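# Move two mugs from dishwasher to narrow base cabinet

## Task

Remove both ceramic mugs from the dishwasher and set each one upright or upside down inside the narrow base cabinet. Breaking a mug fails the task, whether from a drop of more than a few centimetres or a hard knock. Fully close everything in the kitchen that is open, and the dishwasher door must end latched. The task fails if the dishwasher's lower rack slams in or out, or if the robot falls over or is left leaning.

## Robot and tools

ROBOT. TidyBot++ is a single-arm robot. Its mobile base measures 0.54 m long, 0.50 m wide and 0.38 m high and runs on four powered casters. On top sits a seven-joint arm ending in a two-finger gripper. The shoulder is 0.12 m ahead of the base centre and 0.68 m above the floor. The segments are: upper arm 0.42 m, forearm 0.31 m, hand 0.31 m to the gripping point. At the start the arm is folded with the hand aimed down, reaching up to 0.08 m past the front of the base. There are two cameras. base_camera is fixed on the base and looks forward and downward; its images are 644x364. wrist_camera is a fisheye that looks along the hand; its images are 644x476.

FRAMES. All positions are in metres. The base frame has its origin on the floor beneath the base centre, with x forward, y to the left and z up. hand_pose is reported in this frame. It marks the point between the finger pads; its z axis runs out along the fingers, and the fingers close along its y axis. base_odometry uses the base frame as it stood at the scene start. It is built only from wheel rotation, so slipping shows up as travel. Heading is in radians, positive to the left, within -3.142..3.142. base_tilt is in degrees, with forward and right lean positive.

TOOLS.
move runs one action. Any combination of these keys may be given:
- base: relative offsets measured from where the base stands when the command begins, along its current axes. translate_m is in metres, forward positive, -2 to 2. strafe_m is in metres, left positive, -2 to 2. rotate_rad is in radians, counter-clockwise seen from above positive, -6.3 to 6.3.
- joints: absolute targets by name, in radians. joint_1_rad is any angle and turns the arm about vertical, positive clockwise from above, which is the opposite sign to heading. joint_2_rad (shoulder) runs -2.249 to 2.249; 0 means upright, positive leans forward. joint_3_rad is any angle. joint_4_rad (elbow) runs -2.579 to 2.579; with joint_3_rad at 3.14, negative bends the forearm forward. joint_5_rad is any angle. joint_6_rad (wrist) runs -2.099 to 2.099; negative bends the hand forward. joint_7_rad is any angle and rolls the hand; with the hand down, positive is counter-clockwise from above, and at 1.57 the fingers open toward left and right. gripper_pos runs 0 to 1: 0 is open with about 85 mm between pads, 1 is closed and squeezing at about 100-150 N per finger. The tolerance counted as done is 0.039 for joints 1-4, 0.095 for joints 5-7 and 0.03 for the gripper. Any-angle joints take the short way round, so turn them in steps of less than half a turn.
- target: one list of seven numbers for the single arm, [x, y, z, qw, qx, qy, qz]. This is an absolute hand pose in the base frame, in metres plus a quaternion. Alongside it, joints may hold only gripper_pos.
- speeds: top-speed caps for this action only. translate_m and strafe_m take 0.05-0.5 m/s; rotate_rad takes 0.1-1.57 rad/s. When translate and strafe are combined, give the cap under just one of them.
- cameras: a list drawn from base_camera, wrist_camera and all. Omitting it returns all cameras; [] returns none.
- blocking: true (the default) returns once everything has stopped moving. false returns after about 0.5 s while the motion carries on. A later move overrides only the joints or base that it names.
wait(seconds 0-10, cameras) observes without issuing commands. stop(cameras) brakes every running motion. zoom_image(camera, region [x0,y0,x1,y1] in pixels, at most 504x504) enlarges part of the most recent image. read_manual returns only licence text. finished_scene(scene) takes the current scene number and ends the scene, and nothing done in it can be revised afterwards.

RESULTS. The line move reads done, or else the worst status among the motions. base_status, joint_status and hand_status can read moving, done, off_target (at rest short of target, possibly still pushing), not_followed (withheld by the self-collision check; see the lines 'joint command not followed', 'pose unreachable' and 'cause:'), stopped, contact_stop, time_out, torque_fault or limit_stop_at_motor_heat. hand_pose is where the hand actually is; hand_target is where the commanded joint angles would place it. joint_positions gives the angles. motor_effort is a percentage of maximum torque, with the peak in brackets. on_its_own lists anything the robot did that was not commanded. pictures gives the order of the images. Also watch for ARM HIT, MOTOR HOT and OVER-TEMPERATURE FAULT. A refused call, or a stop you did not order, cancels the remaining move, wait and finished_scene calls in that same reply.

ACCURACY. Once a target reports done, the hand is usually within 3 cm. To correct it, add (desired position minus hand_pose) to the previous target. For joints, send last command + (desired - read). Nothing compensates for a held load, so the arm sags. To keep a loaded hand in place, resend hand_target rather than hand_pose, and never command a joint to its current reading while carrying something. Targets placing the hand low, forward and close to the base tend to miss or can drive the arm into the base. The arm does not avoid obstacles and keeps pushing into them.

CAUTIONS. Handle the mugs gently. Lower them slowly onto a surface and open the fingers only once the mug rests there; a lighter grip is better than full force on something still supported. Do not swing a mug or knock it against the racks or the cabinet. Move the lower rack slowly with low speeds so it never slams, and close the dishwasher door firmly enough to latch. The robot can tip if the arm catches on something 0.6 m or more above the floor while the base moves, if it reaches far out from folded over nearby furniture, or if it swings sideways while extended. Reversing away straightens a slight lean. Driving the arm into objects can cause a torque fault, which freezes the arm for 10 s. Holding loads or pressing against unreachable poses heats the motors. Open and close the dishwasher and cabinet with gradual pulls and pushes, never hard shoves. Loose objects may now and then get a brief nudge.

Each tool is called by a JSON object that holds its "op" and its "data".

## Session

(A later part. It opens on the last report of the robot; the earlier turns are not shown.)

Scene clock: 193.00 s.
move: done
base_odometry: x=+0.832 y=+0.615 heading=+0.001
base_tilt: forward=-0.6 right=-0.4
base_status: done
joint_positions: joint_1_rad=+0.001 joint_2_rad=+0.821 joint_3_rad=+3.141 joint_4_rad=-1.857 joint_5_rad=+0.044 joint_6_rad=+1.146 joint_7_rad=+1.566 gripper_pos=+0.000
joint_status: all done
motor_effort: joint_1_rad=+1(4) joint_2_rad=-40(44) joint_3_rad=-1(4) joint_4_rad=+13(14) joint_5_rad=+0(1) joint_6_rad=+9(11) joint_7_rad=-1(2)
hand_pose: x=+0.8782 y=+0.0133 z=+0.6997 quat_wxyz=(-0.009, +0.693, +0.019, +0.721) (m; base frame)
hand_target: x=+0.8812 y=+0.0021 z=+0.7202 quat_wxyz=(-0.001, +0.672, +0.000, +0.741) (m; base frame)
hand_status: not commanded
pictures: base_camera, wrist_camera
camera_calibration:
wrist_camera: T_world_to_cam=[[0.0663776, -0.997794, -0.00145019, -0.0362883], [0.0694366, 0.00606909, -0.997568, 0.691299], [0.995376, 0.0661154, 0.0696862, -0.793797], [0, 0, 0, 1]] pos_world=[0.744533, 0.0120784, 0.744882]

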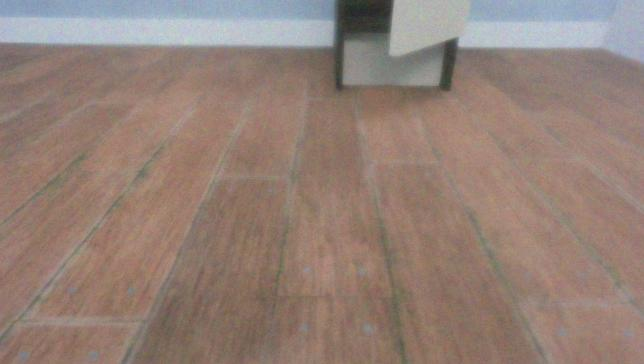

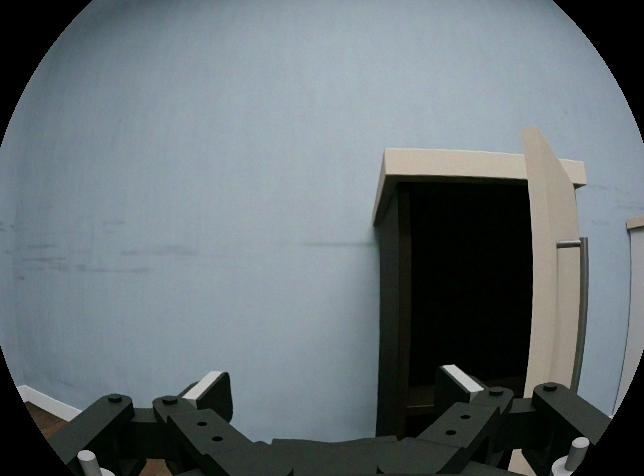

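{"op": "move", "data": {"base": {"translate_m": 0.2, "strafe_m": -0.985}, "cameras": []}}

{"op": "move", "data": {"base": {"rotate_rad": 0.87}}}

Scene clock: 211.53 s.
move: done
base_odometry: x=+1.033 y=-0.369 heading=+0.001
base_tilt: forward=-0.6 right=-0.4
base_status: done
joint_positions: joint_1_rad=+0.002 joint_2_rad=+0.821 joint_3_rad=+3.141 joint_4_rad=-1.857 joint_5_rad=+0.044 joint_6_rad=+1.146 joint_7_rad=+1.566 gripper_pos=+0.000
joint_status: not commanded
motor_effort: joint_1_rad=+1(5) joint_2_rad=-39(41) joint_3_rad=-1(3) joint_4_rad=+13(14) joint_5_rad=+0(1) joint_6_rad=+8(10) joint_7_rad=-1(1)
hand_pose: x=+0.8783 y=+0.0124 z=+0.6997 quat_wxyz=(-0.009, +0.693, +0.018, +0.721) (m; base frame)
hand_target: x=+0.8812 y=+0.0021 z=+0.7202 quat_wxyz=(-0.001, +0.672, +0.000, +0.741) (m; base frame)
hand_status: not commanded
pictures: none
No camera images: "cameras" was empty.

Scene clock: 213.63 s.
move: done
base_odometry: x=+1.033 y=-0.369 heading=+0.871
base_tilt: forward=-0.6 right=-0.3
base_status: done
joint_positions: joint_1_rad=-0.009 joint_2_rad=+0.821 joint_3_rad=+3.134 joint_4_rad=-1.856 joint_5_rad=+0.043 joint_6_rad=+1.146 joint_7_rad=+1.566 gripper_pos=+0.000
joint_status: not commanded
motor_effort: joint_1_rad=+1(7) joint_2_rad=-40(41) joint_3_rad=-2(4) joint_4_rad=+13(13) joint_5_rad=+0(2) joint_6_rad=+9(10) joint_7_rad=-1(1)
hand_pose: x=+0.8784 y=+0.0241 z=+0.7006 quat_wxyz=(-0.016, +0.692, +0.021, +0.721) (m; base frame)
hand_target: x=+0.8812 y=+0.0021 z=+0.7202 quat_wxyz=(-0.001, +0.672, +0.000, +0.741) (m; base frame)
hand_status: not commanded
pictures: base_camera, wrist_camera
camera_calibration:
wrist_camera: T_world_to_cam=[[0.0802898, -0.996747, -0.00702122, -0.0339345], [0.0709442, 0.0127405, -0.997399, 0.690484], [0.994244, 0.0795829, 0.0717364, -0.795432], [0, 0, 0, 1]] pos_world=[0.744592, 0.0206815, 0.745511]

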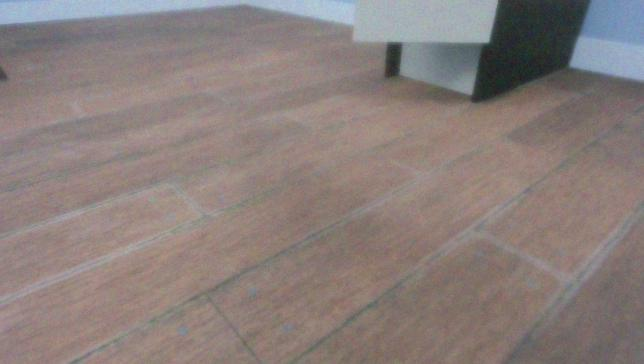

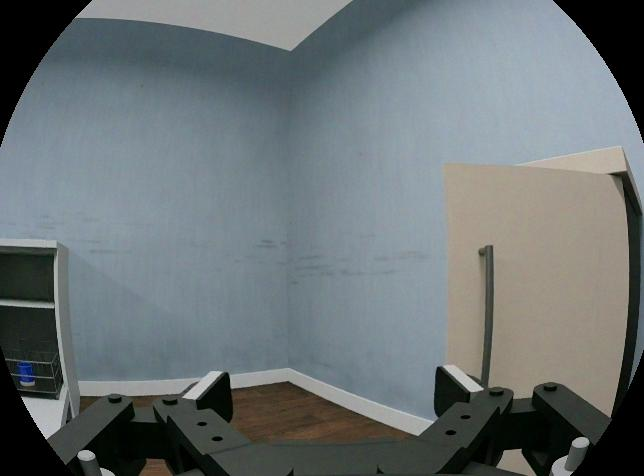

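{"op": "move", "data": {"base": {"translate_m": 0.2, "strafe_m": -0.2}, "cameras": ["wrist_camera"]}}

Scene clock: 225.37 s.
move: done
base_odometry: x=+1.315 y=-0.345 heading=+0.871
base_tilt: forward=-0.6 right=-0.4
base_status: done
joint_positions: joint_1_rad=+0.000 joint_2_rad=+0.820 joint_3_rad=+3.137 joint_4_rad=-1.855 joint_5_rad=+0.043 joint_6_rad=+1.146 joint_7_rad=+1.566 gripper_pos=+0.000
joint_status: not commanded
motor_effort: joint_1_rad=+1(4) joint_2_rad=-39(42) joint_3_rad=-2(4) joint_4_rad=+12(14) joint_5_rad=+0(1) joint_6_rad=+9(10) joint_7_rad=-1(1)
hand_pose: x=+0.8788 y=+0.0161 z=+0.7010 quat_wxyz=(-0.011, +0.692, +0.019, +0.722) (m; base frame)
hand_target: x=+0.8812 y=+0.0021 z=+0.7202 quat_wxyz=(-0.001, +0.672, +0.000, +0.741) (m; base frame)
hand_status: not commanded
pictures: wrist_camera
camera_calibration:
wrist_camera: T_world_to_cam=[[0.0697747, -0.997552, -0.00471089, -0.034187], [0.0719097, 0.00973979, -0.997364, 0.690134], [0.994968, 0.069252, 0.0724132, -0.796181], [0, 0, 0, 1]] pos_world=[0.744932, 0.014312, 0.745808]

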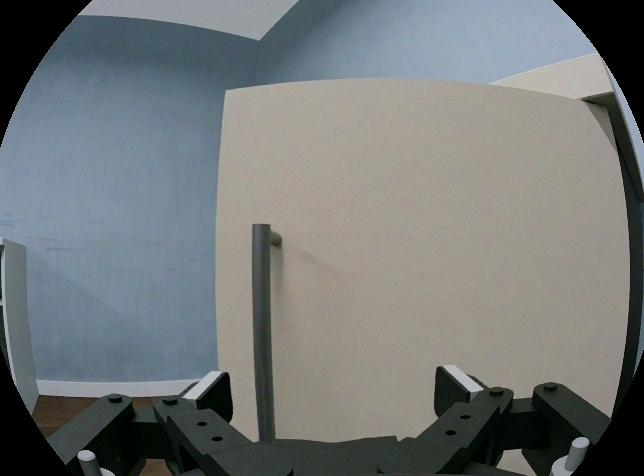

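{"op": "move", "data": {"base": {"strafe_m": 0.033}, "cameras": []}}

{"op": "move", "data": {"base": {"translate_m": 0.075}, "speeds": {"translate_m": 0.06}, "cameras": ["wrist_camera"]}}

{"op": "move", "data": {"joints": {"gripper_pos": 0.93}, "cameras": ["wrist_camera"]}}

Scene clock: 235.60 s.
move: done
base_odometry: x=+1.290 y=-0.324 heading=+0.871
base_tilt: forward=-0.6 right=-0.4
base_status: done
joint_positions: joint_1_rad=-0.005 joint_2_rad=+0.820 joint_3_rad=+3.137 joint_4_rad=-1.855 joint_5_rad=+0.043 joint_6_rad=+1.146 joint_7_rad=+1.566 gripper_pos=+0.000
joint_status: not commanded
motor_effort: joint_1_rad=+1(5) joint_2_rad=-40(42) joint_3_rad=-2(4) joint_4_rad=+13(14) joint_5_rad=+0(1) joint_6_rad=+10(10) joint_7_rad=-1(1)
hand_pose: x=+0.8787 y=+0.0200 z=+0.7011 quat_wxyz=(-0.013, +0.692, +0.020, +0.722) (m; base frame)
hand_target: x=+0.8812 y=+0.0021 z=+0.7202 quat_wxyz=(-0.001, +0.672, +0.000, +0.741) (m; base frame)
hand_status: not commanded
pictures: none
No camera images: "cameras" was empty.

Scene clock: 237.33 s.
move: done
base_odometry: x=+1.338 y=-0.266 heading=+0.871
base_tilt: forward=-0.6 right=-0.4
base_status: done
joint_positions: joint_1_rad=-0.005 joint_2_rad=+0.820 joint_3_rad=+3.137 joint_4_rad=-1.854 joint_5_rad=+0.043 joint_6_rad=+1.146 joint_7_rad=+1.566 gripper_pos=+0.000
joint_status: not commanded
motor_effort: joint_1_rad=+1(2) joint_2_rad=-40(42) joint_3_rad=-1(3) joint_4_rad=+13(14) joint_5_rad=+0(1) joint_6_rad=+8(10) joint_7_rad=-1(1)
hand_pose: x=+0.8788 y=+0.0200 z=+0.7018 quat_wxyz=(-0.013, +0.691, +0.020, +0.722) (m; base frame)
hand_target: x=+0.8812 y=+0.0021 z=+0.7202 quat_wxyz=(-0.001, +0.672, +0.000, +0.741) (m; base frame)
hand_status: not commanded
pictures: wrist_camera
camera_calibration:
wrist_camera: T_world_to_cam=[[0.0748323, -0.997184, -0.00500845, -0.0345125], [0.0730438, 0.0104904, -0.997274, 0.689785], [0.994517, 0.0742625, 0.0736231, -0.797092], [0, 0, 0, 1]] pos_world=[0.744919, 0.0175426, 0.746416]

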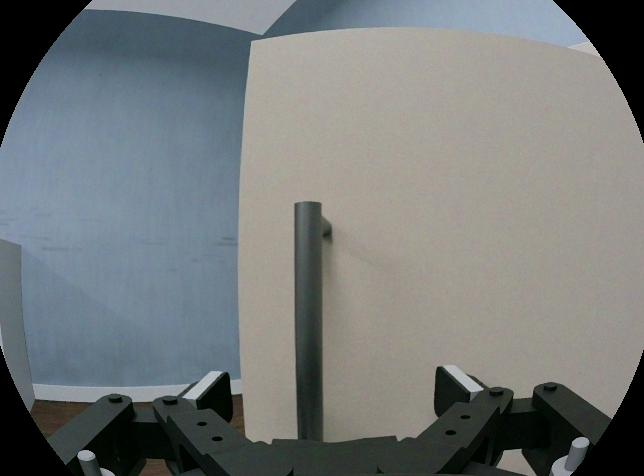

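Scene clock: 238.40 s.
move: done
base_odometry: x=+1.338 y=-0.266 heading=+0.871
base_tilt: forward=-0.6 right=-0.4
base_status: not commanded
joint_positions: joint_1_rad=-0.013 joint_2_rad=+0.820 joint_3_rad=+3.131 joint_4_rad=-1.854 joint_5_rad=+0.042 joint_6_rad=+1.146 joint_7_rad=+1.566 gripper_pos=+0.912
joint_status: all done
motor_effort: joint_1_rad=+4(9) joint_2_rad=-41(43) joint_3_rad=+0(3) joint_4_rad=+14(15) joint_5_rad=-1(3) joint_6_rad=+10(10) joint_7_rad=+0(1)
hand_pose: x=+0.8785 y=+0.0284 z=+0.7019 quat_wxyz=(-0.019, +0.691, +0.022, +0.722) (m; base frame)
hand_target: x=+0.8812 y=+0.0021 z=+0.7202 quat_wxyz=(-0.001, +0.672, +0.000, +0.741) (m; base frame)
hand_status: not commanded
pictures: wrist_camera
camera_calibration:
wrist_camera: T_world_to_cam=[[0.085441, -0.996298, -0.00953397, -0.0322773], [0.0728744, 0.0157924, -0.997216, 0.689801], [0.993675, 0.0845084, 0.0739539, -0.797236], [0, 0, 0, 1]] pos_world=[0.744682, 0.0243218, 0.746532]

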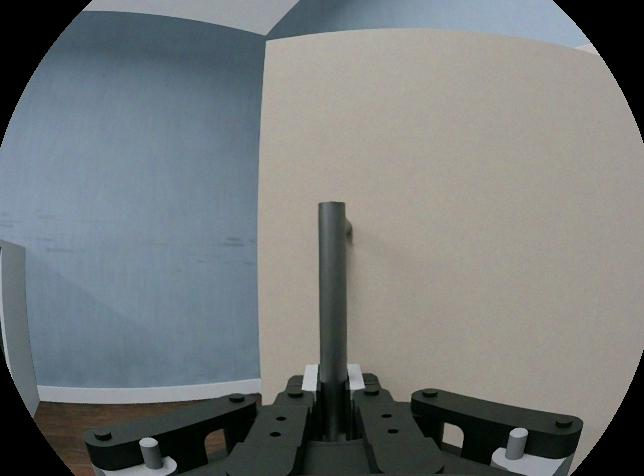

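{"op": "move", "data": {"base": {"translate_m": -0.11, "strafe_m": -0.05}, "speeds": {"translate_m": 0.08}, "cameras": ["wrist_camera"]}}

{"op": "move", "data": {"base": {"translate_m": -0.075, "strafe_m": -0.085}, "speeds": {"translate_m": 0.08}, "cameras": ["wrist_camera"]}}

{"op": "move", "data": {"joints": {"gripper_pos": 0.6}, "cameras": ["wrist_camera"]}}

{"op": "move", "data": {"base": {"translate_m": -0.15}, "speeds": {"translate_m": 0.1}}}

Scene clock: 249.17 s.
move: done
base_odometry: x=+1.306 y=-0.383 heading=+0.871
base_tilt: forward=-0.7 right=-0.4
base_status: done
joint_positions: joint_1_rad=-0.021 joint_2_rad=+0.821 joint_3_rad=+3.127 joint_4_rad=-1.853 joint_5_rad=+0.042 joint_6_rad=+1.147 joint_7_rad=+1.566 gripper_pos=+0.912
joint_status: not commanded
motor_effort: joint_1_rad=+7(8) joint_2_rad=-41(44) joint_3_rad=+2(4) joint_4_rad=+13(17) joint_5_rad=-3(4) joint_6_rad=+9(11) joint_7_rad=-1(1)
hand_pose: x=+0.8785 y=+0.0368 z=+0.7017 quat_wxyz=(-0.024, +0.691, +0.025, +0.722) (m; base frame)
hand_target: x=+0.8812 y=+0.0021 z=+0.7202 quat_wxyz=(-0.001, +0.672, +0.000, +0.741) (m; base frame)
hand_status: not commanded
pictures: wrist_camera
camera_calibration:
wrist_camera: T_world_to_cam=[[0.0965237, -0.995252, -0.0124955, -0.0317097], [0.072831, 0.0195828, -0.997152, 0.68937], [0.992662, 0.0953387, 0.0743754, -0.797744], [0, 0, 0, 1]] pos_world=[0.744743, 0.0309969, 0.746343]

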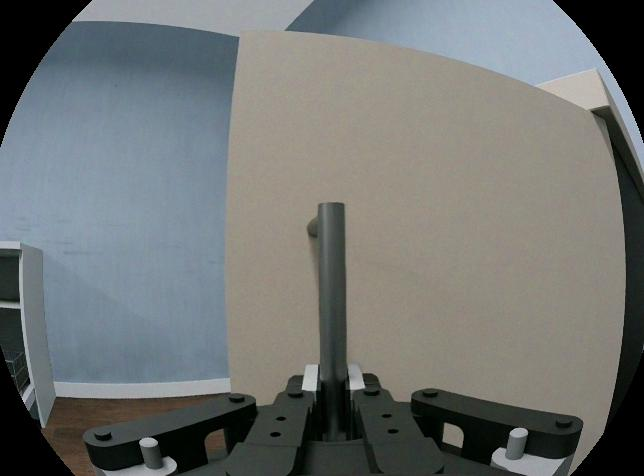

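Scene clock: 251.13 s.
move: done
base_odometry: x=+1.322 y=-0.495 heading=+0.872
base_tilt: forward=-0.6 right=-0.4
base_status: done
joint_positions: joint_1_rad=-0.047 joint_2_rad=+0.821 joint_3_rad=+3.113 joint_4_rad=-1.853 joint_5_rad=+0.042 joint_6_rad=+1.147 joint_7_rad=+1.566 gripper_pos=+0.912
joint_status: not commanded
motor_effort: joint_1_rad=+11(13) joint_2_rad=-40(43) joint_3_rad=+5(6) joint_4_rad=+16(18) joint_5_rad=-6(7) joint_6_rad=+9(12) joint_7_rad=-1(1)
hand_pose: x=+0.8765 y=+0.0637 z=+0.7017 quat_wxyz=(-0.040, +0.691, +0.034, +0.721) (m; base frame)
hand_target: x=+0.8812 y=+0.0021 z=+0.7202 quat_wxyz=(-0.001, +0.672, +0.000, +0.741) (m; base frame)
hand_status: not commanded
pictures: wrist_camera
camera_calibration:
wrist_camera: T_world_to_cam=[[0.132079, -0.990973, -0.0229662, -0.0287447], [0.070902, 0.0325547, -0.996952, 0.689697], [0.9887, 0.130048, 0.0745618, -0.797219], [0, 0, 0, 1]] pos_world=[0.743106, 0.0527387, 0.746376]

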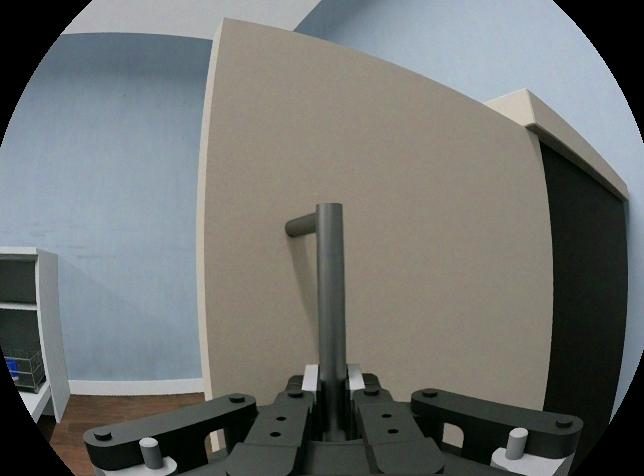

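Scene clock: 251.87 s.
move: done
base_odometry: x=+1.322 y=-0.495 heading=+0.871
base_tilt: forward=-0.6 right=-0.4
base_status: not commanded
joint_positions: joint_1_rad=-0.028 joint_2_rad=+0.821 joint_3_rad=+3.123 joint_4_rad=-1.853 joint_5_rad=+0.041 joint_6_rad=+1.147 joint_7_rad=+1.566 gripper_pos=+0.600
joint_status: all done
motor_effort: joint_1_rad=+6(11) joint_2_rad=-40(42) joint_3_rad=+1(5) joint_4_rad=+14(18) joint_5_rad=-3(6) joint_6_rad=+9(10) joint_7_rad=-1(1)
hand_pose: x=+0.8780 y=+0.0440 z=+0.7014 quat_wxyz=(-0.028, +0.691, +0.027, +0.722) (m; base frame)
hand_target: x=+0.8812 y=+0.0021 z=+0.7202 quat_wxyz=(-0.001, +0.672, +0.000, +0.741) (m; base frame)
hand_status: not commanded
pictures: wrist_camera
camera_calibration:
wrist_camera: T_world_to_cam=[[0.105271, -0.994308, -0.0164498, -0.0294289], [0.0718828, 0.0241068, -0.997122, 0.689514], [0.991842, 0.103785, 0.0740113, -0.797279], [0, 0, 0, 1]] pos_world=[0.744308, 0.0368623, 0.746053]

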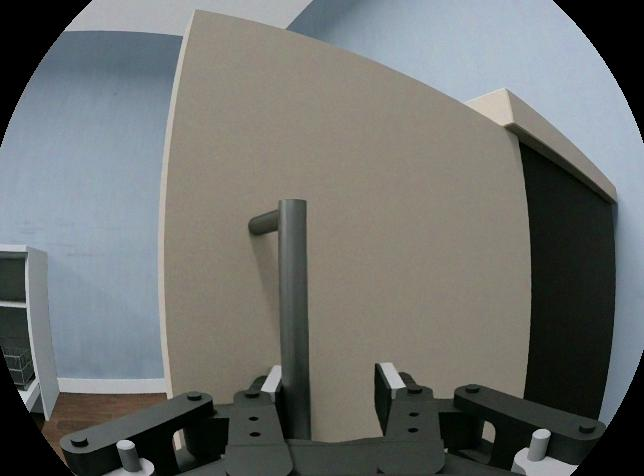

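Scene clock: 253.93 s.
move: done
base_odometry: x=+1.226 y=-0.610 heading=+0.871
base_tilt: forward=-0.6 right=-0.4
base_status: done
joint_positions: joint_1_rad=-0.016 joint_2_rad=+0.821 joint_3_rad=+3.130 joint_4_rad=-1.851 joint_5_rad=+0.041 joint_6_rad=+1.147 joint_7_rad=+1.566 gripper_pos=+0.600
joint_status: not commanded
motor_effort: joint_1_rad=+1(5) joint_2_rad=-39(42) joint_3_rad=-1(3) joint_4_rad=+13(14) joint_5_rad=+0(2) joint_6_rad=+9(10) joint_7_rad=-1(1)
hand_pose: x=+0.8793 y=+0.0308 z=+0.7027 quat_wxyz=(-0.020, +0.690, +0.022, +0.723) (m; base frame)
hand_target: x=+0.8812 y=+0.0021 z=+0.7202 quat_wxyz=(-0.001, +0.672, +0.000, +0.741) (m; base frame)
hand_status: not commanded
pictures: base_camera, wrist_camera
camera_calibration:
wrist_camera: T_world_to_cam=[[0.0877286, -0.996082, -0.0111295, -0.0309379], [0.0752067, 0.0177636, -0.99701, 0.688294], [0.993301, 0.0866292, 0.0764704, -0.799792], [0, 0, 0, 1]] pos_world=[0.745384, 0.026242, 0.747052]

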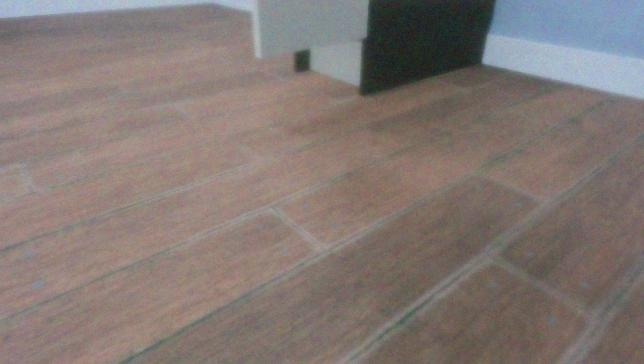

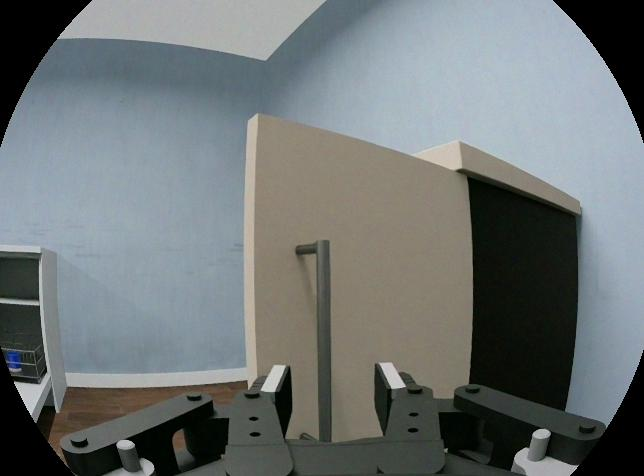

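{"op": "move", "data": {"base": {"translate_m": -0.45}, "cameras": []}}

{"op": "move", "data": {"base": {"rotate_rad": -0.871}, "joints": {"gripper_pos":0}, "cameras": []}}

{"op": "move", "data": {"base": {"strafe_m": 1.36}}}

Scene clock: 263.60 s.
move: done
base_odometry: x=+0.936 y=-0.954 heading=+0.872
base_tilt: forward=-0.6 right=-0.4
base_status: done
joint_positions: joint_1_rad=-0.015 joint_2_rad=+0.819 joint_3_rad=+3.130 joint_4_rad=-1.851 joint_5_rad=+0.041 joint_6_rad=+1.147 joint_7_rad=+1.566 gripper_pos=+0.600
joint_status: not commanded
motor_effort: joint_1_rad=+1(2) joint_2_rad=-41(42) joint_3_rad=-1(3) joint_4_rad=+13(15) joint_5_rad=+0(1) joint_6_rad=+9(10) joint_7_rad=+0(1)
hand_pose: x=+0.8794 y=+0.0306 z=+0.7044 quat_wxyz=(-0.020, +0.690, +0.022, +0.724) (m; base frame)
hand_target: x=+0.8812 y=+0.0021 z=+0.7202 quat_wxyz=(-0.001, +0.672, +0.000, +0.741) (m; base frame)
hand_status: not commanded
pictures: none
No camera images: "cameras" was empty.

Scene clock: 265.70 s.
move: done
base_odometry: x=+0.936 y=-0.954 heading=+0.001
base_tilt: forward=-0.6 right=-0.4
base_status: done
joint_positions: joint_1_rad=+0.009 joint_2_rad=+0.819 joint_3_rad=+3.146 joint_4_rad=-1.851 joint_5_rad=+0.037 joint_6_rad=+1.147 joint_7_rad=+1.566 gripper_pos=+0.000
joint_status: all done
motor_effort: joint_1_rad=+1(7) joint_2_rad=-40(41) joint_3_rad=-1(6) joint_4_rad=+13(13) joint_5_rad=+0(2) joint_6_rad=+8(10) joint_7_rad=-1(1)
hand_pose: x=+0.8802 y=+0.0031 z=+0.7041 quat_wxyz=(-0.003, +0.690, +0.013, +0.724) (m; base frame)
hand_target: x=+0.8812 y=+0.0021 z=+0.7202 quat_wxyz=(-0.001, +0.672, +0.000, +0.741) (m; base frame)
hand_status: not commanded
pictures: none
No camera images: "cameras" was empty.

Scene clock: 269.83 s.
move: done
base_odometry: x=+0.935 y=+0.406 heading=+0.000
base_tilt: forward=-0.6 right=-0.4
base_status: done
joint_positions: joint_1_rad=-0.004 joint_2_rad=+0.819 joint_3_rad=+3.140 joint_4_rad=-1.851 joint_5_rad=+0.027 joint_6_rad=+1.147 joint_7_rad=+1.566 gripper_pos=+0.000
joint_status: not commanded
motor_effort: joint_1_rad=+2(6) joint_2_rad=-40(41) joint_3_rad=-2(8) joint_4_rad=+13(15) joint_5_rad=+0(8) joint_6_rad=+9(10) joint_7_rad=-1(1)
hand_pose: x=+0.8801 y=+0.0123 z=+0.7042 quat_wxyz=(-0.008, +0.690, +0.012, +0.724) (m; base frame)
hand_target: x=+0.8812 y=+0.0021 z=+0.7202 quat_wxyz=(-0.001, +0.672, +0.000, +0.741) (m; base frame)
hand_status: not commanded
pictures: base_camera, wrist_camera
camera_calibration:
wrist_camera: T_world_to_cam=[[0.0562298, -0.998372, -0.00960422, -0.0226259], [0.0780003, 0.0139827, -0.996855, 0.687549], [0.995366, 0.0553038, 0.0786595, -0.802076], [0, 0, 0, 1]] pos_world=[0.746002, 0.012155, 0.74826]

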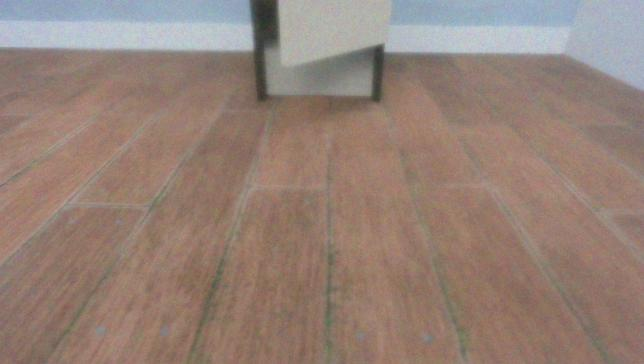

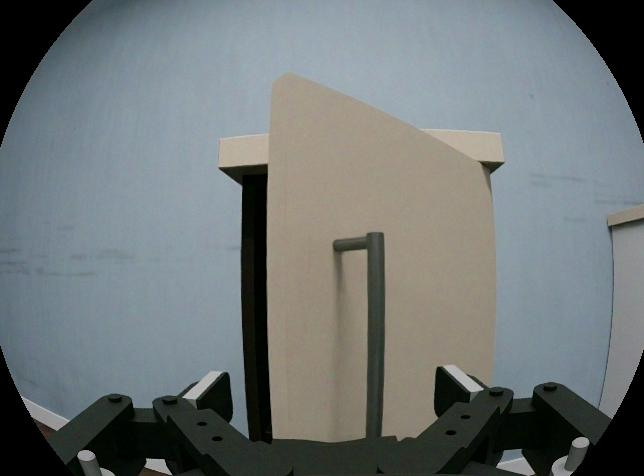

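{"op": "wait", "data": {"seconds": 5}}

Scene clock: 279.40 s.
base_odometry: x=+0.935 y=+0.406 heading=+0.000
base_tilt: forward=-0.6 right=-0.4
base_status: done
joint_positions: joint_1_rad=-0.004 joint_2_rad=+0.819 joint_3_rad=+3.140 joint_4_rad=-1.851 joint_5_rad=+0.027 joint_6_rad=+1.147 joint_7_rad=+1.566 gripper_pos=+0.000
joint_status: not commanded
motor_effort: joint_1_rad=+1(6) joint_2_rad=-40(41) joint_3_rad=-2(8) joint_4_rad=+13(15) joint_5_rad=+0(8) joint_6_rad=+9(10) joint_7_rad=-1(1)
hand_pose: x=+0.8801 y=+0.0123 z=+0.7042 quat_wxyz=(-0.008, +0.690, +0.012, +0.724) (m; base frame)
hand_target: x=+0.8812 y=+0.0021 z=+0.7202 quat_wxyz=(-0.001, +0.672, +0.000, +0.741) (m; base frame)
hand_status: not commanded
wait: 5.00 s; at rest from the start
pictures: base_camera, wrist_camera
camera_calibration:
wrist_camera: T_world_to_cam=[[0.0562298, -0.998372, -0.00960422, -0.0226259], [0.0780003, 0.0139827, -0.996855, 0.687549], [0.995366, 0.0553038, 0.0786595, -0.802076], [0, 0, 0, 1]] pos_world=[0.746002, 0.012155, 0.74826]

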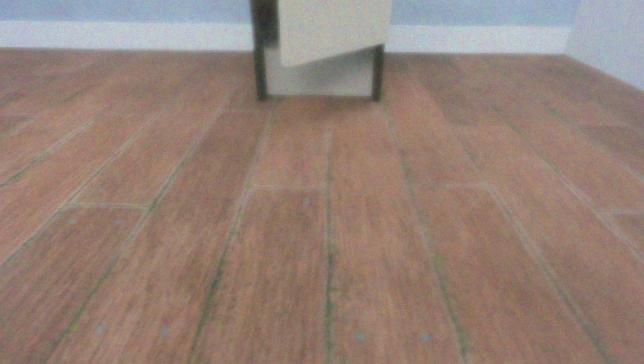

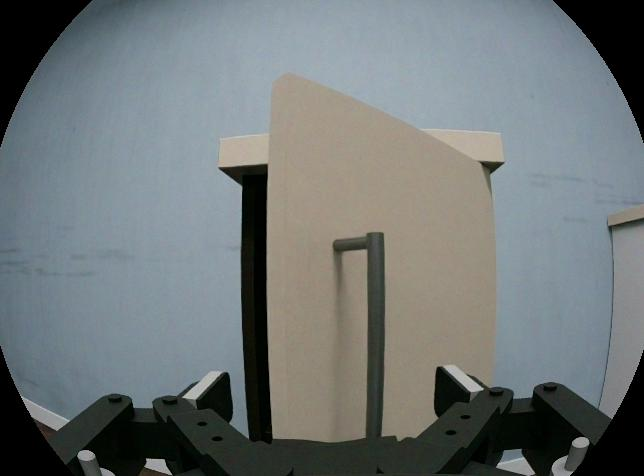

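{"op": "move", "data": {"base": {"strafe_m": -0.80}, "cameras": []}}

{"op": "move", "data": {"base": {"rotate_rad": 0.75}, "cameras": []}}

{"op": "move", "data": {"base": {"translate_m": 0.25, "strafe_m":-0.06}}}

Scene clock: 305.77 s.
move: done
base_odometry: x=+0.936 y=-0.394 heading=+0.000
base_tilt: forward=-0.6 right=-0.4
base_status: done
joint_positions: joint_1_rad=+0.000 joint_2_rad=+0.819 joint_3_rad=+3.139 joint_4_rad=-1.850 joint_5_rad=+0.027 joint_6_rad=+1.147 joint_7_rad=+1.566 gripper_pos=+0.000
joint_status: not commanded
motor_effort: joint_1_rad=+1(5) joint_2_rad=-40(41) joint_3_rad=-1(4) joint_4_rad=+13(14) joint_5_rad=+0(1) joint_6_rad=+9(10) joint_7_rad=-1(1)
hand_pose: x=+0.8801 y=+0.0101 z=+0.7043 quat_wxyz=(-0.008, +0.690, +0.011, +0.724) (m; base frame)
hand_target: x=+0.8812 y=+0.0021 z=+0.7202 quat_wxyz=(-0.001, +0.672, +0.000, +0.741) (m; base frame)
hand_status: not commanded
pictures: none
No camera images: "cameras" was empty.

Scene clock: 307.77 s.
move: done
base_odometry: x=+0.936 y=-0.394 heading=+0.750
base_tilt: forward=-0.6 right=-0.4
base_status: done
joint_positions: joint_1_rad=-0.010 joint_2_rad=+0.819 joint_3_rad=+3.134 joint_4_rad=-1.850 joint_5_rad=+0.027 joint_6_rad=+1.147 joint_7_rad=+1.566 gripper_pos=+0.000
joint_status: not commanded
motor_effort: joint_1_rad=+1(7) joint_2_rad=-40(41) joint_3_rad=-2(5) joint_4_rad=+12(13) joint_5_rad=+0(2) joint_6_rad=+9(10) joint_7_rad=-1(1)
hand_pose: x=+0.8799 y=+0.0202 z=+0.7044 quat_wxyz=(-0.014, +0.690, +0.014, +0.724) (m; base frame)
hand_target: x=+0.8812 y=+0.0021 z=+0.7202 quat_wxyz=(-0.001, +0.672, +0.000, +0.741) (m; base frame)
hand_status: not commanded
pictures: none
No camera images: "cameras" was empty.

Scene clock: 309.50 s.
move: done
base_odometry: x=+1.159 y=-0.268 heading=+0.751
base_tilt: forward=-0.6 right=-0.4
base_status: done
joint_positions: joint_1_rad=-0.009 joint_2_rad=+0.819 joint_3_rad=+3.134 joint_4_rad=-1.849 joint_5_rad=+0.027 joint_6_rad=+1.147 joint_7_rad=+1.566 gripper_pos=+0.000
joint_status: not commanded
motor_effort: joint_1_rad=+1(3) joint_2_rad=-40(43) joint_3_rad=-2(3) joint_4_rad=+12(14) joint_5_rad=+0(1) joint_6_rad=+9(10) joint_7_rad=-1(2)
hand_pose: x=+0.8802 y=+0.0196 z=+0.7048 quat_wxyz=(-0.013, +0.689, +0.014, +0.724) (m; base frame)
hand_target: x=+0.8812 y=+0.0021 z=+0.7202 quat_wxyz=(-0.001, +0.672, +0.000, +0.741) (m; base frame)
hand_status: not commanded
pictures: base_camera, wrist_camera
camera_calibration:
wrist_camera: T_world_to_cam=[[0.0659044, -0.997724, -0.0142876, -0.020683], [0.0789924, 0.0194906, -0.996685, 0.686919], [0.994694, 0.0645573, 0.0800972, -0.803234], [0, 0, 0, 1]] pos_world=[0.746074, 0.0178302, 0.748683]

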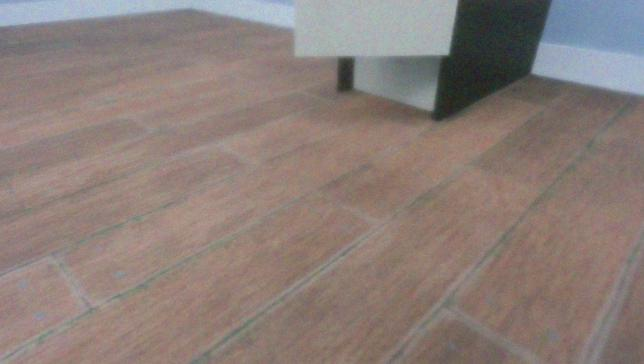

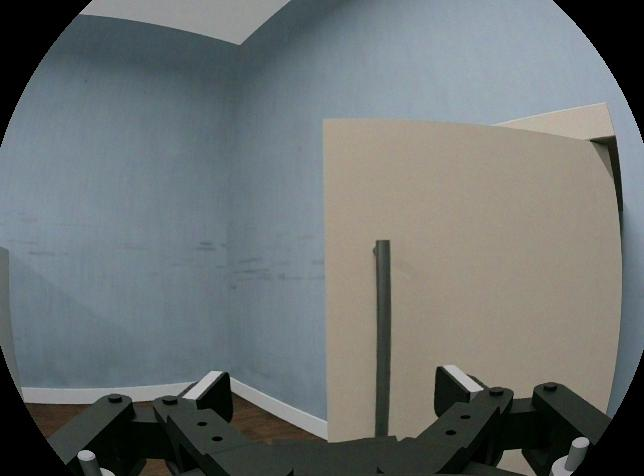

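{"op": "move", "data": {"base": {"strafe_m": -0.06, "translate_m":0.09}, "cameras": ["wrist_camera"]}}

Scene clock: 315.70 s.
move: done
base_odometry: x=+1.266 y=-0.250 heading=+0.751
base_tilt: forward=-0.6 right=-0.4
base_status: done
joint_positions: joint_1_rad=-0.003 joint_2_rad=+0.819 joint_3_rad=+3.136 joint_4_rad=-1.849 joint_5_rad=+0.027 joint_6_rad=+1.147 joint_7_rad=+1.566 gripper_pos=+0.000
joint_status: not commanded
motor_effort: joint_1_rad=+1(4) joint_2_rad=-40(41) joint_3_rad=-2(3) joint_4_rad=+13(14) joint_5_rad=+1(1) joint_6_rad=+9(10) joint_7_rad=-1(1)
hand_pose: x=+0.8804 y=+0.0145 z=+0.7047 quat_wxyz=(-0.010, +0.689, +0.012, +0.724) (m; base frame)
hand_target: x=+0.8812 y=+0.0021 z=+0.7202 quat_wxyz=(-0.001, +0.672, +0.000, +0.741) (m; base frame)
hand_status: not commanded
pictures: wrist_camera
camera_calibration:
wrist_camera: T_world_to_cam=[[0.0591606, -0.998164, -0.0129867, -0.0207631], [0.0790841, 0.0176551, -0.996712, 0.686863], [0.995111, 0.057939, 0.0799834, -0.803216], [0, 0, 0, 1]] pos_world=[0.746197, 0.0136858, 0.748578]

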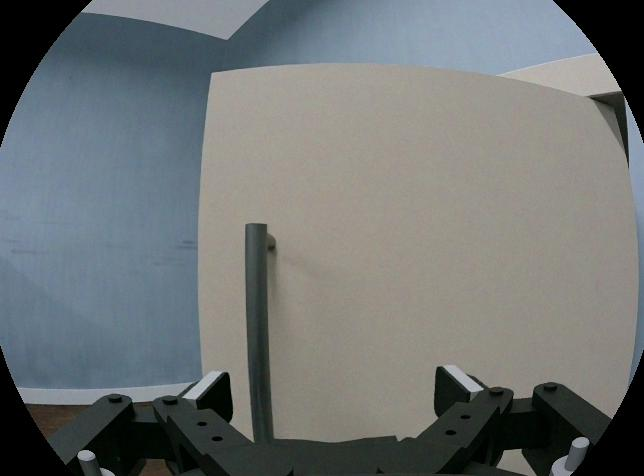

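{"op": "move", "data": {"base": {"strafe_m": 0.036}, "cameras": []}}

{"op": "move", "data": {"base": {"translate_m": 0.053}, "speeds": {"translate_m": 0.06}, "cameras": ["wrist_camera"]}}

{"op": "move", "data": {"joints": {"gripper_pos": 0.93}, "cameras": ["wrist_camera"]}}

Scene clock: 322.27 s.
move: done
base_odometry: x=+1.242 y=-0.224 heading=+0.751
base_tilt: forward=-0.6 right=-0.4
base_status: done
joint_positions: joint_1_rad=-0.006 joint_2_rad=+0.819 joint_3_rad=+3.136 joint_4_rad=-1.849 joint_5_rad=+0.027 joint_6_rad=+1.147 joint_7_rad=+1.566 gripper_pos=+0.000
joint_status: not commanded
motor_effort: joint_1_rad=+2(5) joint_2_rad=-40(42) joint_3_rad=-1(3) joint_4_rad=+13(13) joint_5_rad=+0(1) joint_6_rad=+9(10) joint_7_rad=-1(1)
hand_pose: x=+0.8803 y=+0.0167 z=+0.7048 quat_wxyz=(-0.011, +0.689, +0.013, +0.724) (m; base frame)
hand_target: x=+0.8812 y=+0.0021 z=+0.7202 quat_wxyz=(-0.001, +0.672, +0.000, +0.741) (m; base frame)
hand_status: not commanded
pictures: none
No camera images: "cameras" was empty.

Scene clock: 323.63 s.
move: done
base_odometry: x=+1.280 y=-0.187 heading=+0.751
base_tilt: forward=-0.6 right=-0.4
base_status: done
joint_positions: joint_1_rad=-0.006 joint_2_rad=+0.819 joint_3_rad=+3.136 joint_4_rad=-1.849 joint_5_rad=+0.027 joint_6_rad=+1.147 joint_7_rad=+1.566 gripper_pos=+0.000
joint_status: not commanded
motor_effort: joint_1_rad=+1(2) joint_2_rad=-39(42) joint_3_rad=-1(3) joint_4_rad=+13(15) joint_5_rad=+0(1) joint_6_rad=+9(10) joint_7_rad=-1(1)
hand_pose: x=+0.8803 y=+0.0167 z=+0.7051 quat_wxyz=(-0.011, +0.689, +0.013, +0.724) (m; base frame)
hand_target: x=+0.8812 y=+0.0021 z=+0.7202 quat_wxyz=(-0.001, +0.672, +0.000, +0.741) (m; base frame)
hand_status: not commanded
pictures: wrist_camera
camera_calibration:
wrist_camera: T_world_to_cam=[[0.0620528, -0.997992, -0.0126984, -0.0212233], [0.0794488, 0.0176216, -0.996683, 0.686837], [0.994906, 0.0608381, 0.0803827, -0.803534], [0, 0, 0, 1]] pos_world=[0.746189, 0.0156015, 0.74888]

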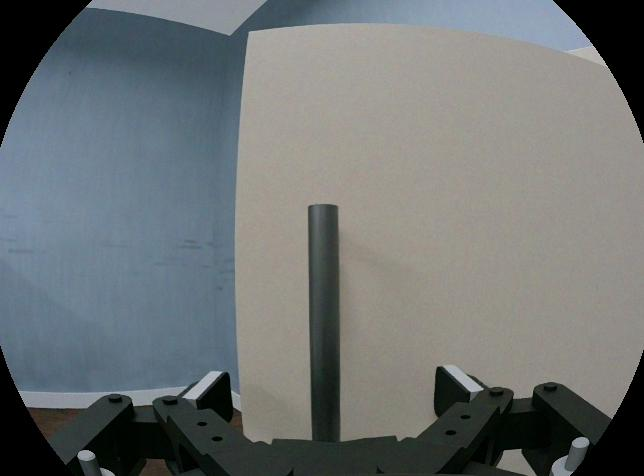

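Scene clock: 324.70 s.
move: done
base_odometry: x=+1.280 y=-0.187 heading=+0.751
base_tilt: forward=-0.6 right=-0.4
base_status: not commanded
joint_positions: joint_1_rad=-0.009 joint_2_rad=+0.819 joint_3_rad=+3.134 joint_4_rad=-1.849 joint_5_rad=+0.027 joint_6_rad=+1.147 joint_7_rad=+1.566 gripper_pos=+0.911
joint_status: all done
motor_effort: joint_1_rad=+2(8) joint_2_rad=-40(42) joint_3_rad=+0(3) joint_4_rad=+13(15) joint_5_rad=+0(3) joint_6_rad=+9(11) joint_7_rad=+0(1)
hand_pose: x=+0.8803 y=+0.0197 z=+0.7050 quat_wxyz=(-0.013, +0.689, +0.014, +0.724) (m; base frame)
hand_target: x=+0.8812 y=+0.0021 z=+0.7202 quat_wxyz=(-0.001, +0.672, +0.000, +0.741) (m; base frame)
hand_status: not commanded
pictures: wrist_camera
camera_calibration:
wrist_camera: T_world_to_cam=[[0.0659968, -0.997719, -0.014153, -0.0207502], [0.079295, 0.0193832, -0.996663, 0.686878], [0.994664, 0.0646542, 0.0803934, -0.803459], [0, 0, 0, 1]] pos_world=[0.746075, 0.0179302, 0.748884]

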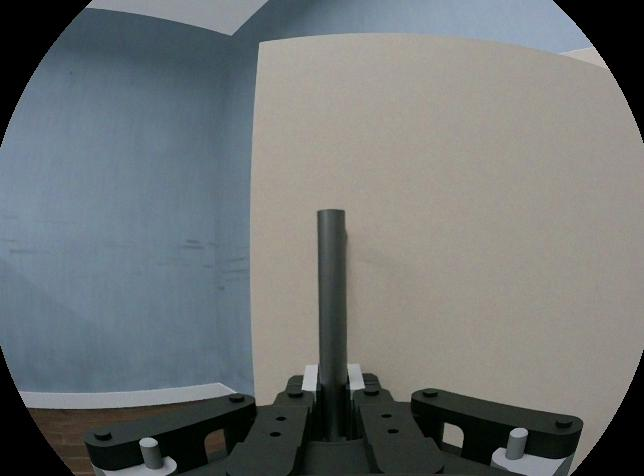

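{"op": "move", "data": {"base": {"translate_m": -0.035, "strafe_m": -0.395, "rotate_rad":0.4}, "speeds": {"translate_m": 0.1, "rotate_rad":0.1}, "cameras": ["wrist_camera"]}}

{"op": "move", "data": {"base": {"translate_m": -0.035, "strafe_m": -0.395, "rotate_rad":0.4}, "speeds": {"translate_m": 0.1, "rotate_rad":0.1}, "cameras": ["wrist_camera","base_camera"]}}

Scene clock: 338.20 s.
move: done
base_odometry: x=+1.524 y=-0.500 heading=+1.151
base_tilt: forward=-0.6 right=-0.4
base_status: done
joint_positions: joint_1_rad=-0.021 joint_2_rad=+0.819 joint_3_rad=+3.126 joint_4_rad=-1.849 joint_5_rad=+0.026 joint_6_rad=+1.147 joint_7_rad=+1.566 gripper_pos=+0.911
joint_status: not commanded
motor_effort: joint_1_rad=+5(9) joint_2_rad=-40(44) joint_3_rad=+1(4) joint_4_rad=+12(16) joint_5_rad=-2(5) joint_6_rad=+8(12) joint_7_rad=-1(1)
hand_pose: x=+0.8798 y=+0.0328 z=+0.7049 quat_wxyz=(-0.022, +0.689, +0.018, +0.724) (m; base frame)
hand_target: x=+0.8812 y=+0.0021 z=+0.7202 quat_wxyz=(-0.001, +0.672, +0.000, +0.741) (m; base frame)
hand_status: not commanded
pictures: wrist_camera
camera_calibration:
wrist_camera: T_world_to_cam=[[0.0829758, -0.996351, -0.019975, -0.0185733], [0.0785284, 0.026519, -0.996559, 0.686812], [0.993453, 0.0811217, 0.0804423, -0.803367], [0, 0, 0, 1]] pos_world=[0.745714, 0.0284514, 0.748702]

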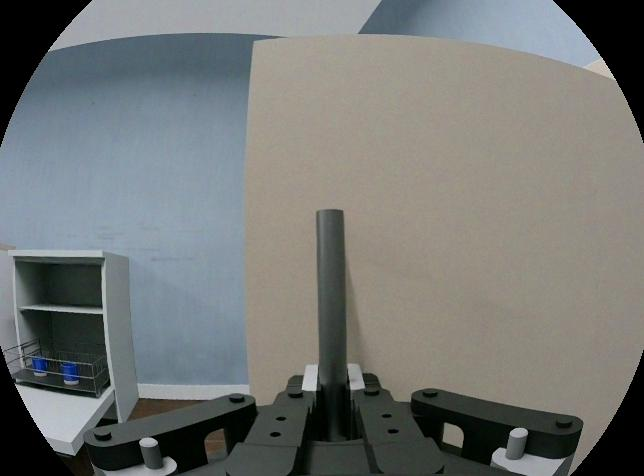

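Scene clock: 345.83 s.
move: time_out
base_odometry: x=+1.869 y=-0.691 heading=+1.551
base_tilt: forward=-0.6 right=-0.4
base_status: translate_m time_out (by the wheels' count: -0.034 of -0.035); strafe_m time_out (by the wheels' count: -0.393 of -0.395); rotate_rad time_out (by the wheels' count: +0.400 of +0.400)
joint_positions: joint_1_rad=+0.025 joint_2_rad=+0.819 joint_3_rad=+3.152 joint_4_rad=-1.848 joint_5_rad=+0.017 joint_6_rad=+1.147 joint_7_rad=+1.566 gripper_pos=+0.911
joint_status: not commanded
motor_effort: joint_1_rad=-3(10) joint_2_rad=-40(43) joint_3_rad=-3(7) joint_4_rad=+12(17) joint_5_rad=+3(6) joint_6_rad=+9(12) joint_7_rad=+0(1)
hand_pose: x=+0.8808 y=-0.0185 z=+0.7049 quat_wxyz=(+0.010, +0.689, -0.002, +0.725) (m; base frame)
hand_target: x=+0.8812 y=+0.0021 z=+0.7202 quat_wxyz=(-0.001, +0.672, +0.000, +0.741) (m; base frame)
hand_status: not commanded
pictures: base_camera, wrist_camera
camera_calibration:
wrist_camera: T_world_to_cam=[[0.0103029, -0.999932, -0.00543398, -0.0159568], [0.0806731, 0.00624775, -0.996721, 0.686039], [0.996687, 0.00983075, 0.080732, -0.804605], [0, 0, 0, 1]] pos_world=[0.746759, -0.012332, 0.74866]

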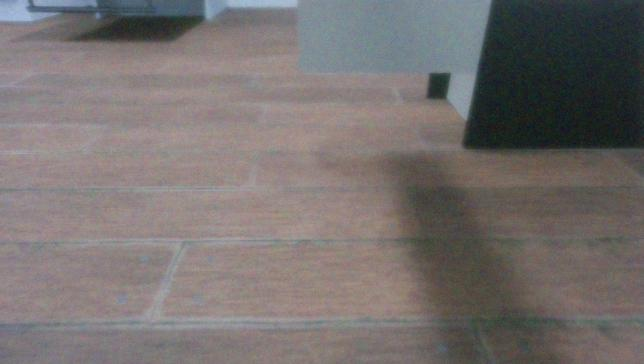

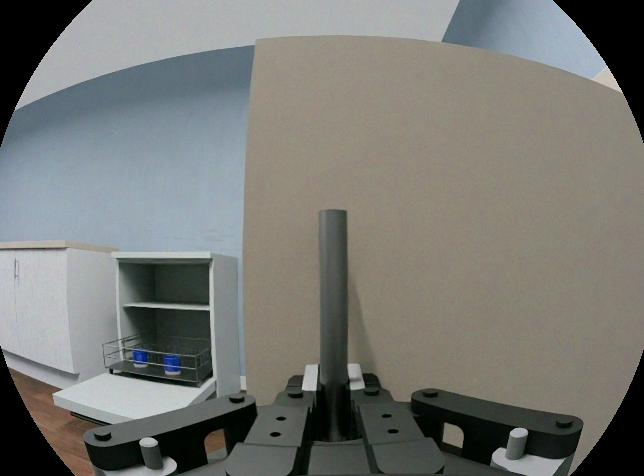

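{"op": "move", "data": {"base": {"strafe_m": 0.03}, "joints": {"gripper_pos": 0.5}, "cameras": ["wrist_camera"]}}

{"op": "move", "data": {"base": {"translate_m": -0.15}, "speeds": {"translate_m": 0.1}, "cameras": ["wrist_camera"]}}

{"op": "wait", "data": {"seconds": 4}}

Scene clock: 355.33 s.
move: done
base_odometry: x=+1.839 y=-0.691 heading=+1.551
base_tilt: forward=-0.6 right=-0.4
base_status: done
joint_positions: joint_1_rad=+0.029 joint_2_rad=+0.819 joint_3_rad=+3.158 joint_4_rad=-1.848 joint_5_rad=+0.013 joint_6_rad=+1.147 joint_7_rad=+1.566 gripper_pos=+0.500
joint_status: all done
motor_effort: joint_1_rad=-5(7) joint_2_rad=-41(42) joint_3_rad=-5(8) joint_4_rad=+14(14) joint_5_rad=+4(6) joint_6_rad=+10(11) joint_7_rad=-1(1)
hand_pose: x=+0.8806 y=-0.0254 z=+0.7048 quat_wxyz=(+0.015, +0.689, -0.005, +0.724) (m; base frame)
hand_target: x=+0.8812 y=+0.0021 z=+0.7202 quat_wxyz=(-0.001, +0.672, +0.000, +0.741) (m; base frame)
hand_status: not commanded
pictures: wrist_camera
camera_calibration:
wrist_camera: T_world_to_cam=[[-0.00104299, -0.999994, -0.00325911, -0.0144901], [0.080616, 0.00316442, -0.99674, 0.685973], [0.996745, -0.00130233, 0.0806122, -0.804628], [0, 0, 0, 1]] pos_world=[0.746693, -0.0177086, 0.748553]

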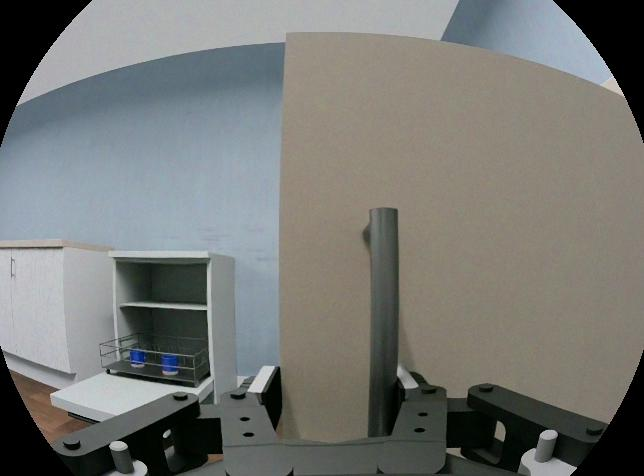

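Scene clock: 357.40 s.
move: done
base_odometry: x=+1.836 y=-0.841 heading=+1.551
base_tilt: forward=-0.6 right=-0.3
base_status: done
joint_positions: joint_1_rad=+0.013 joint_2_rad=+0.819 joint_3_rad=+3.149 joint_4_rad=-1.847 joint_5_rad=+0.013 joint_6_rad=+1.147 joint_7_rad=+1.566 gripper_pos=+0.500
joint_status: not commanded
motor_effort: joint_1_rad=+1(4) joint_2_rad=-40(42) joint_3_rad=-2(5) joint_4_rad=+13(14) joint_5_rad=+0(4) joint_6_rad=+9(10) joint_7_rad=-1(1)
hand_pose: x=+0.8812 y=-0.0088 z=+0.7055 quat_wxyz=(+0.004, +0.689, +0.000, +0.725) (m; base frame)
hand_target: x=+0.8812 y=+0.0021 z=+0.7202 quat_wxyz=(-0.001, +0.672, +0.000, +0.741) (m; base frame)
hand_status: not commanded
pictures: wrist_camera
camera_calibration:
wrist_camera: T_world_to_cam=[[0.0209565, -0.999733, -0.00975476, -0.0126981], [0.0819493, 0.0114417, -0.996571, 0.685344], [0.996416, 0.0200852, 0.0821672, -0.805817], [0, 0, 0, 1]] pos_world=[0.747031, -0.00435122, 0.749082]

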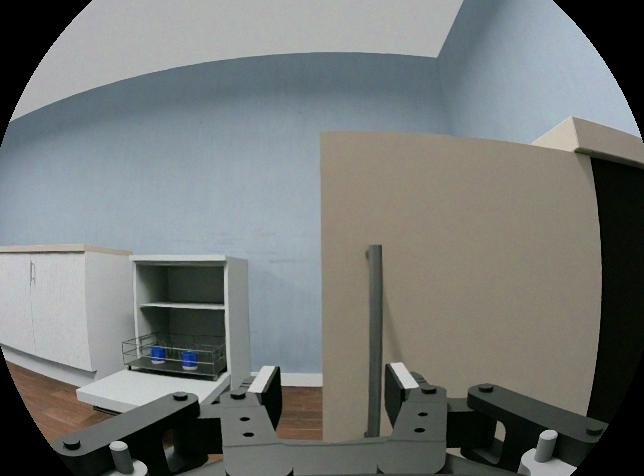

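Scene clock: 361.40 s.
base_odometry: x=+1.836 y=-0.841 heading=+1.551
base_tilt: forward=-0.6 right=-0.4
base_status: done
joint_positions: joint_1_rad=+0.013 joint_2_rad=+0.819 joint_3_rad=+3.149 joint_4_rad=-1.847 joint_5_rad=+0.013 joint_6_rad=+1.147 joint_7_rad=+1.566 gripper_pos=+0.500
joint_status: not commanded
motor_effort: joint_1_rad=+1(4) joint_2_rad=-39(42) joint_3_rad=+0(5) joint_4_rad=+13(14) joint_5_rad=+0(4) joint_6_rad=+9(10) joint_7_rad=-1(1)
hand_pose: x=+0.8812 y=-0.0088 z=+0.7055 quat_wxyz=(+0.004, +0.689, +0.000, +0.725) (m; base frame)
hand_target: x=+0.8812 y=+0.0021 z=+0.7202 quat_wxyz=(-0.001, +0.672, +0.000, +0.741) (m; base frame)
hand_status: not commanded
wait: 4.00 s; at rest by 0.27 s
pictures: base_camera, wrist_camera
camera_calibration:
wrist_camera: T_world_to_cam=[[0.0209565, -0.999733, -0.00975476, -0.0126981], [0.0819493, 0.0114417, -0.996571, 0.685344], [0.996416, 0.0200852, 0.0821672, -0.805817], [0, 0, 0, 1]] pos_world=[0.747031, -0.00435122, 0.749082]

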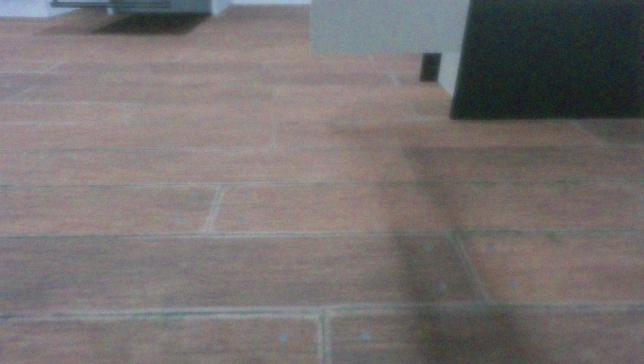

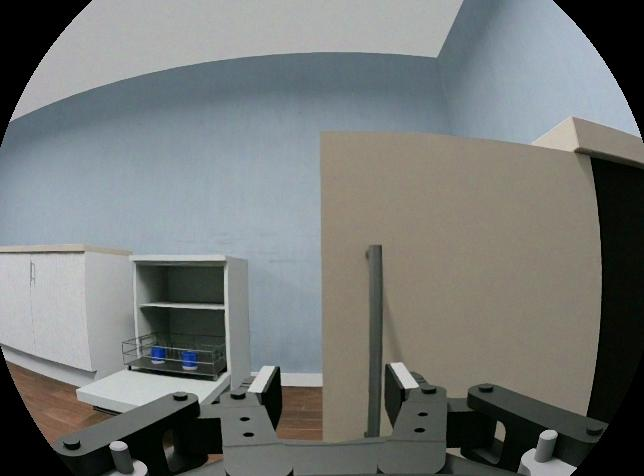

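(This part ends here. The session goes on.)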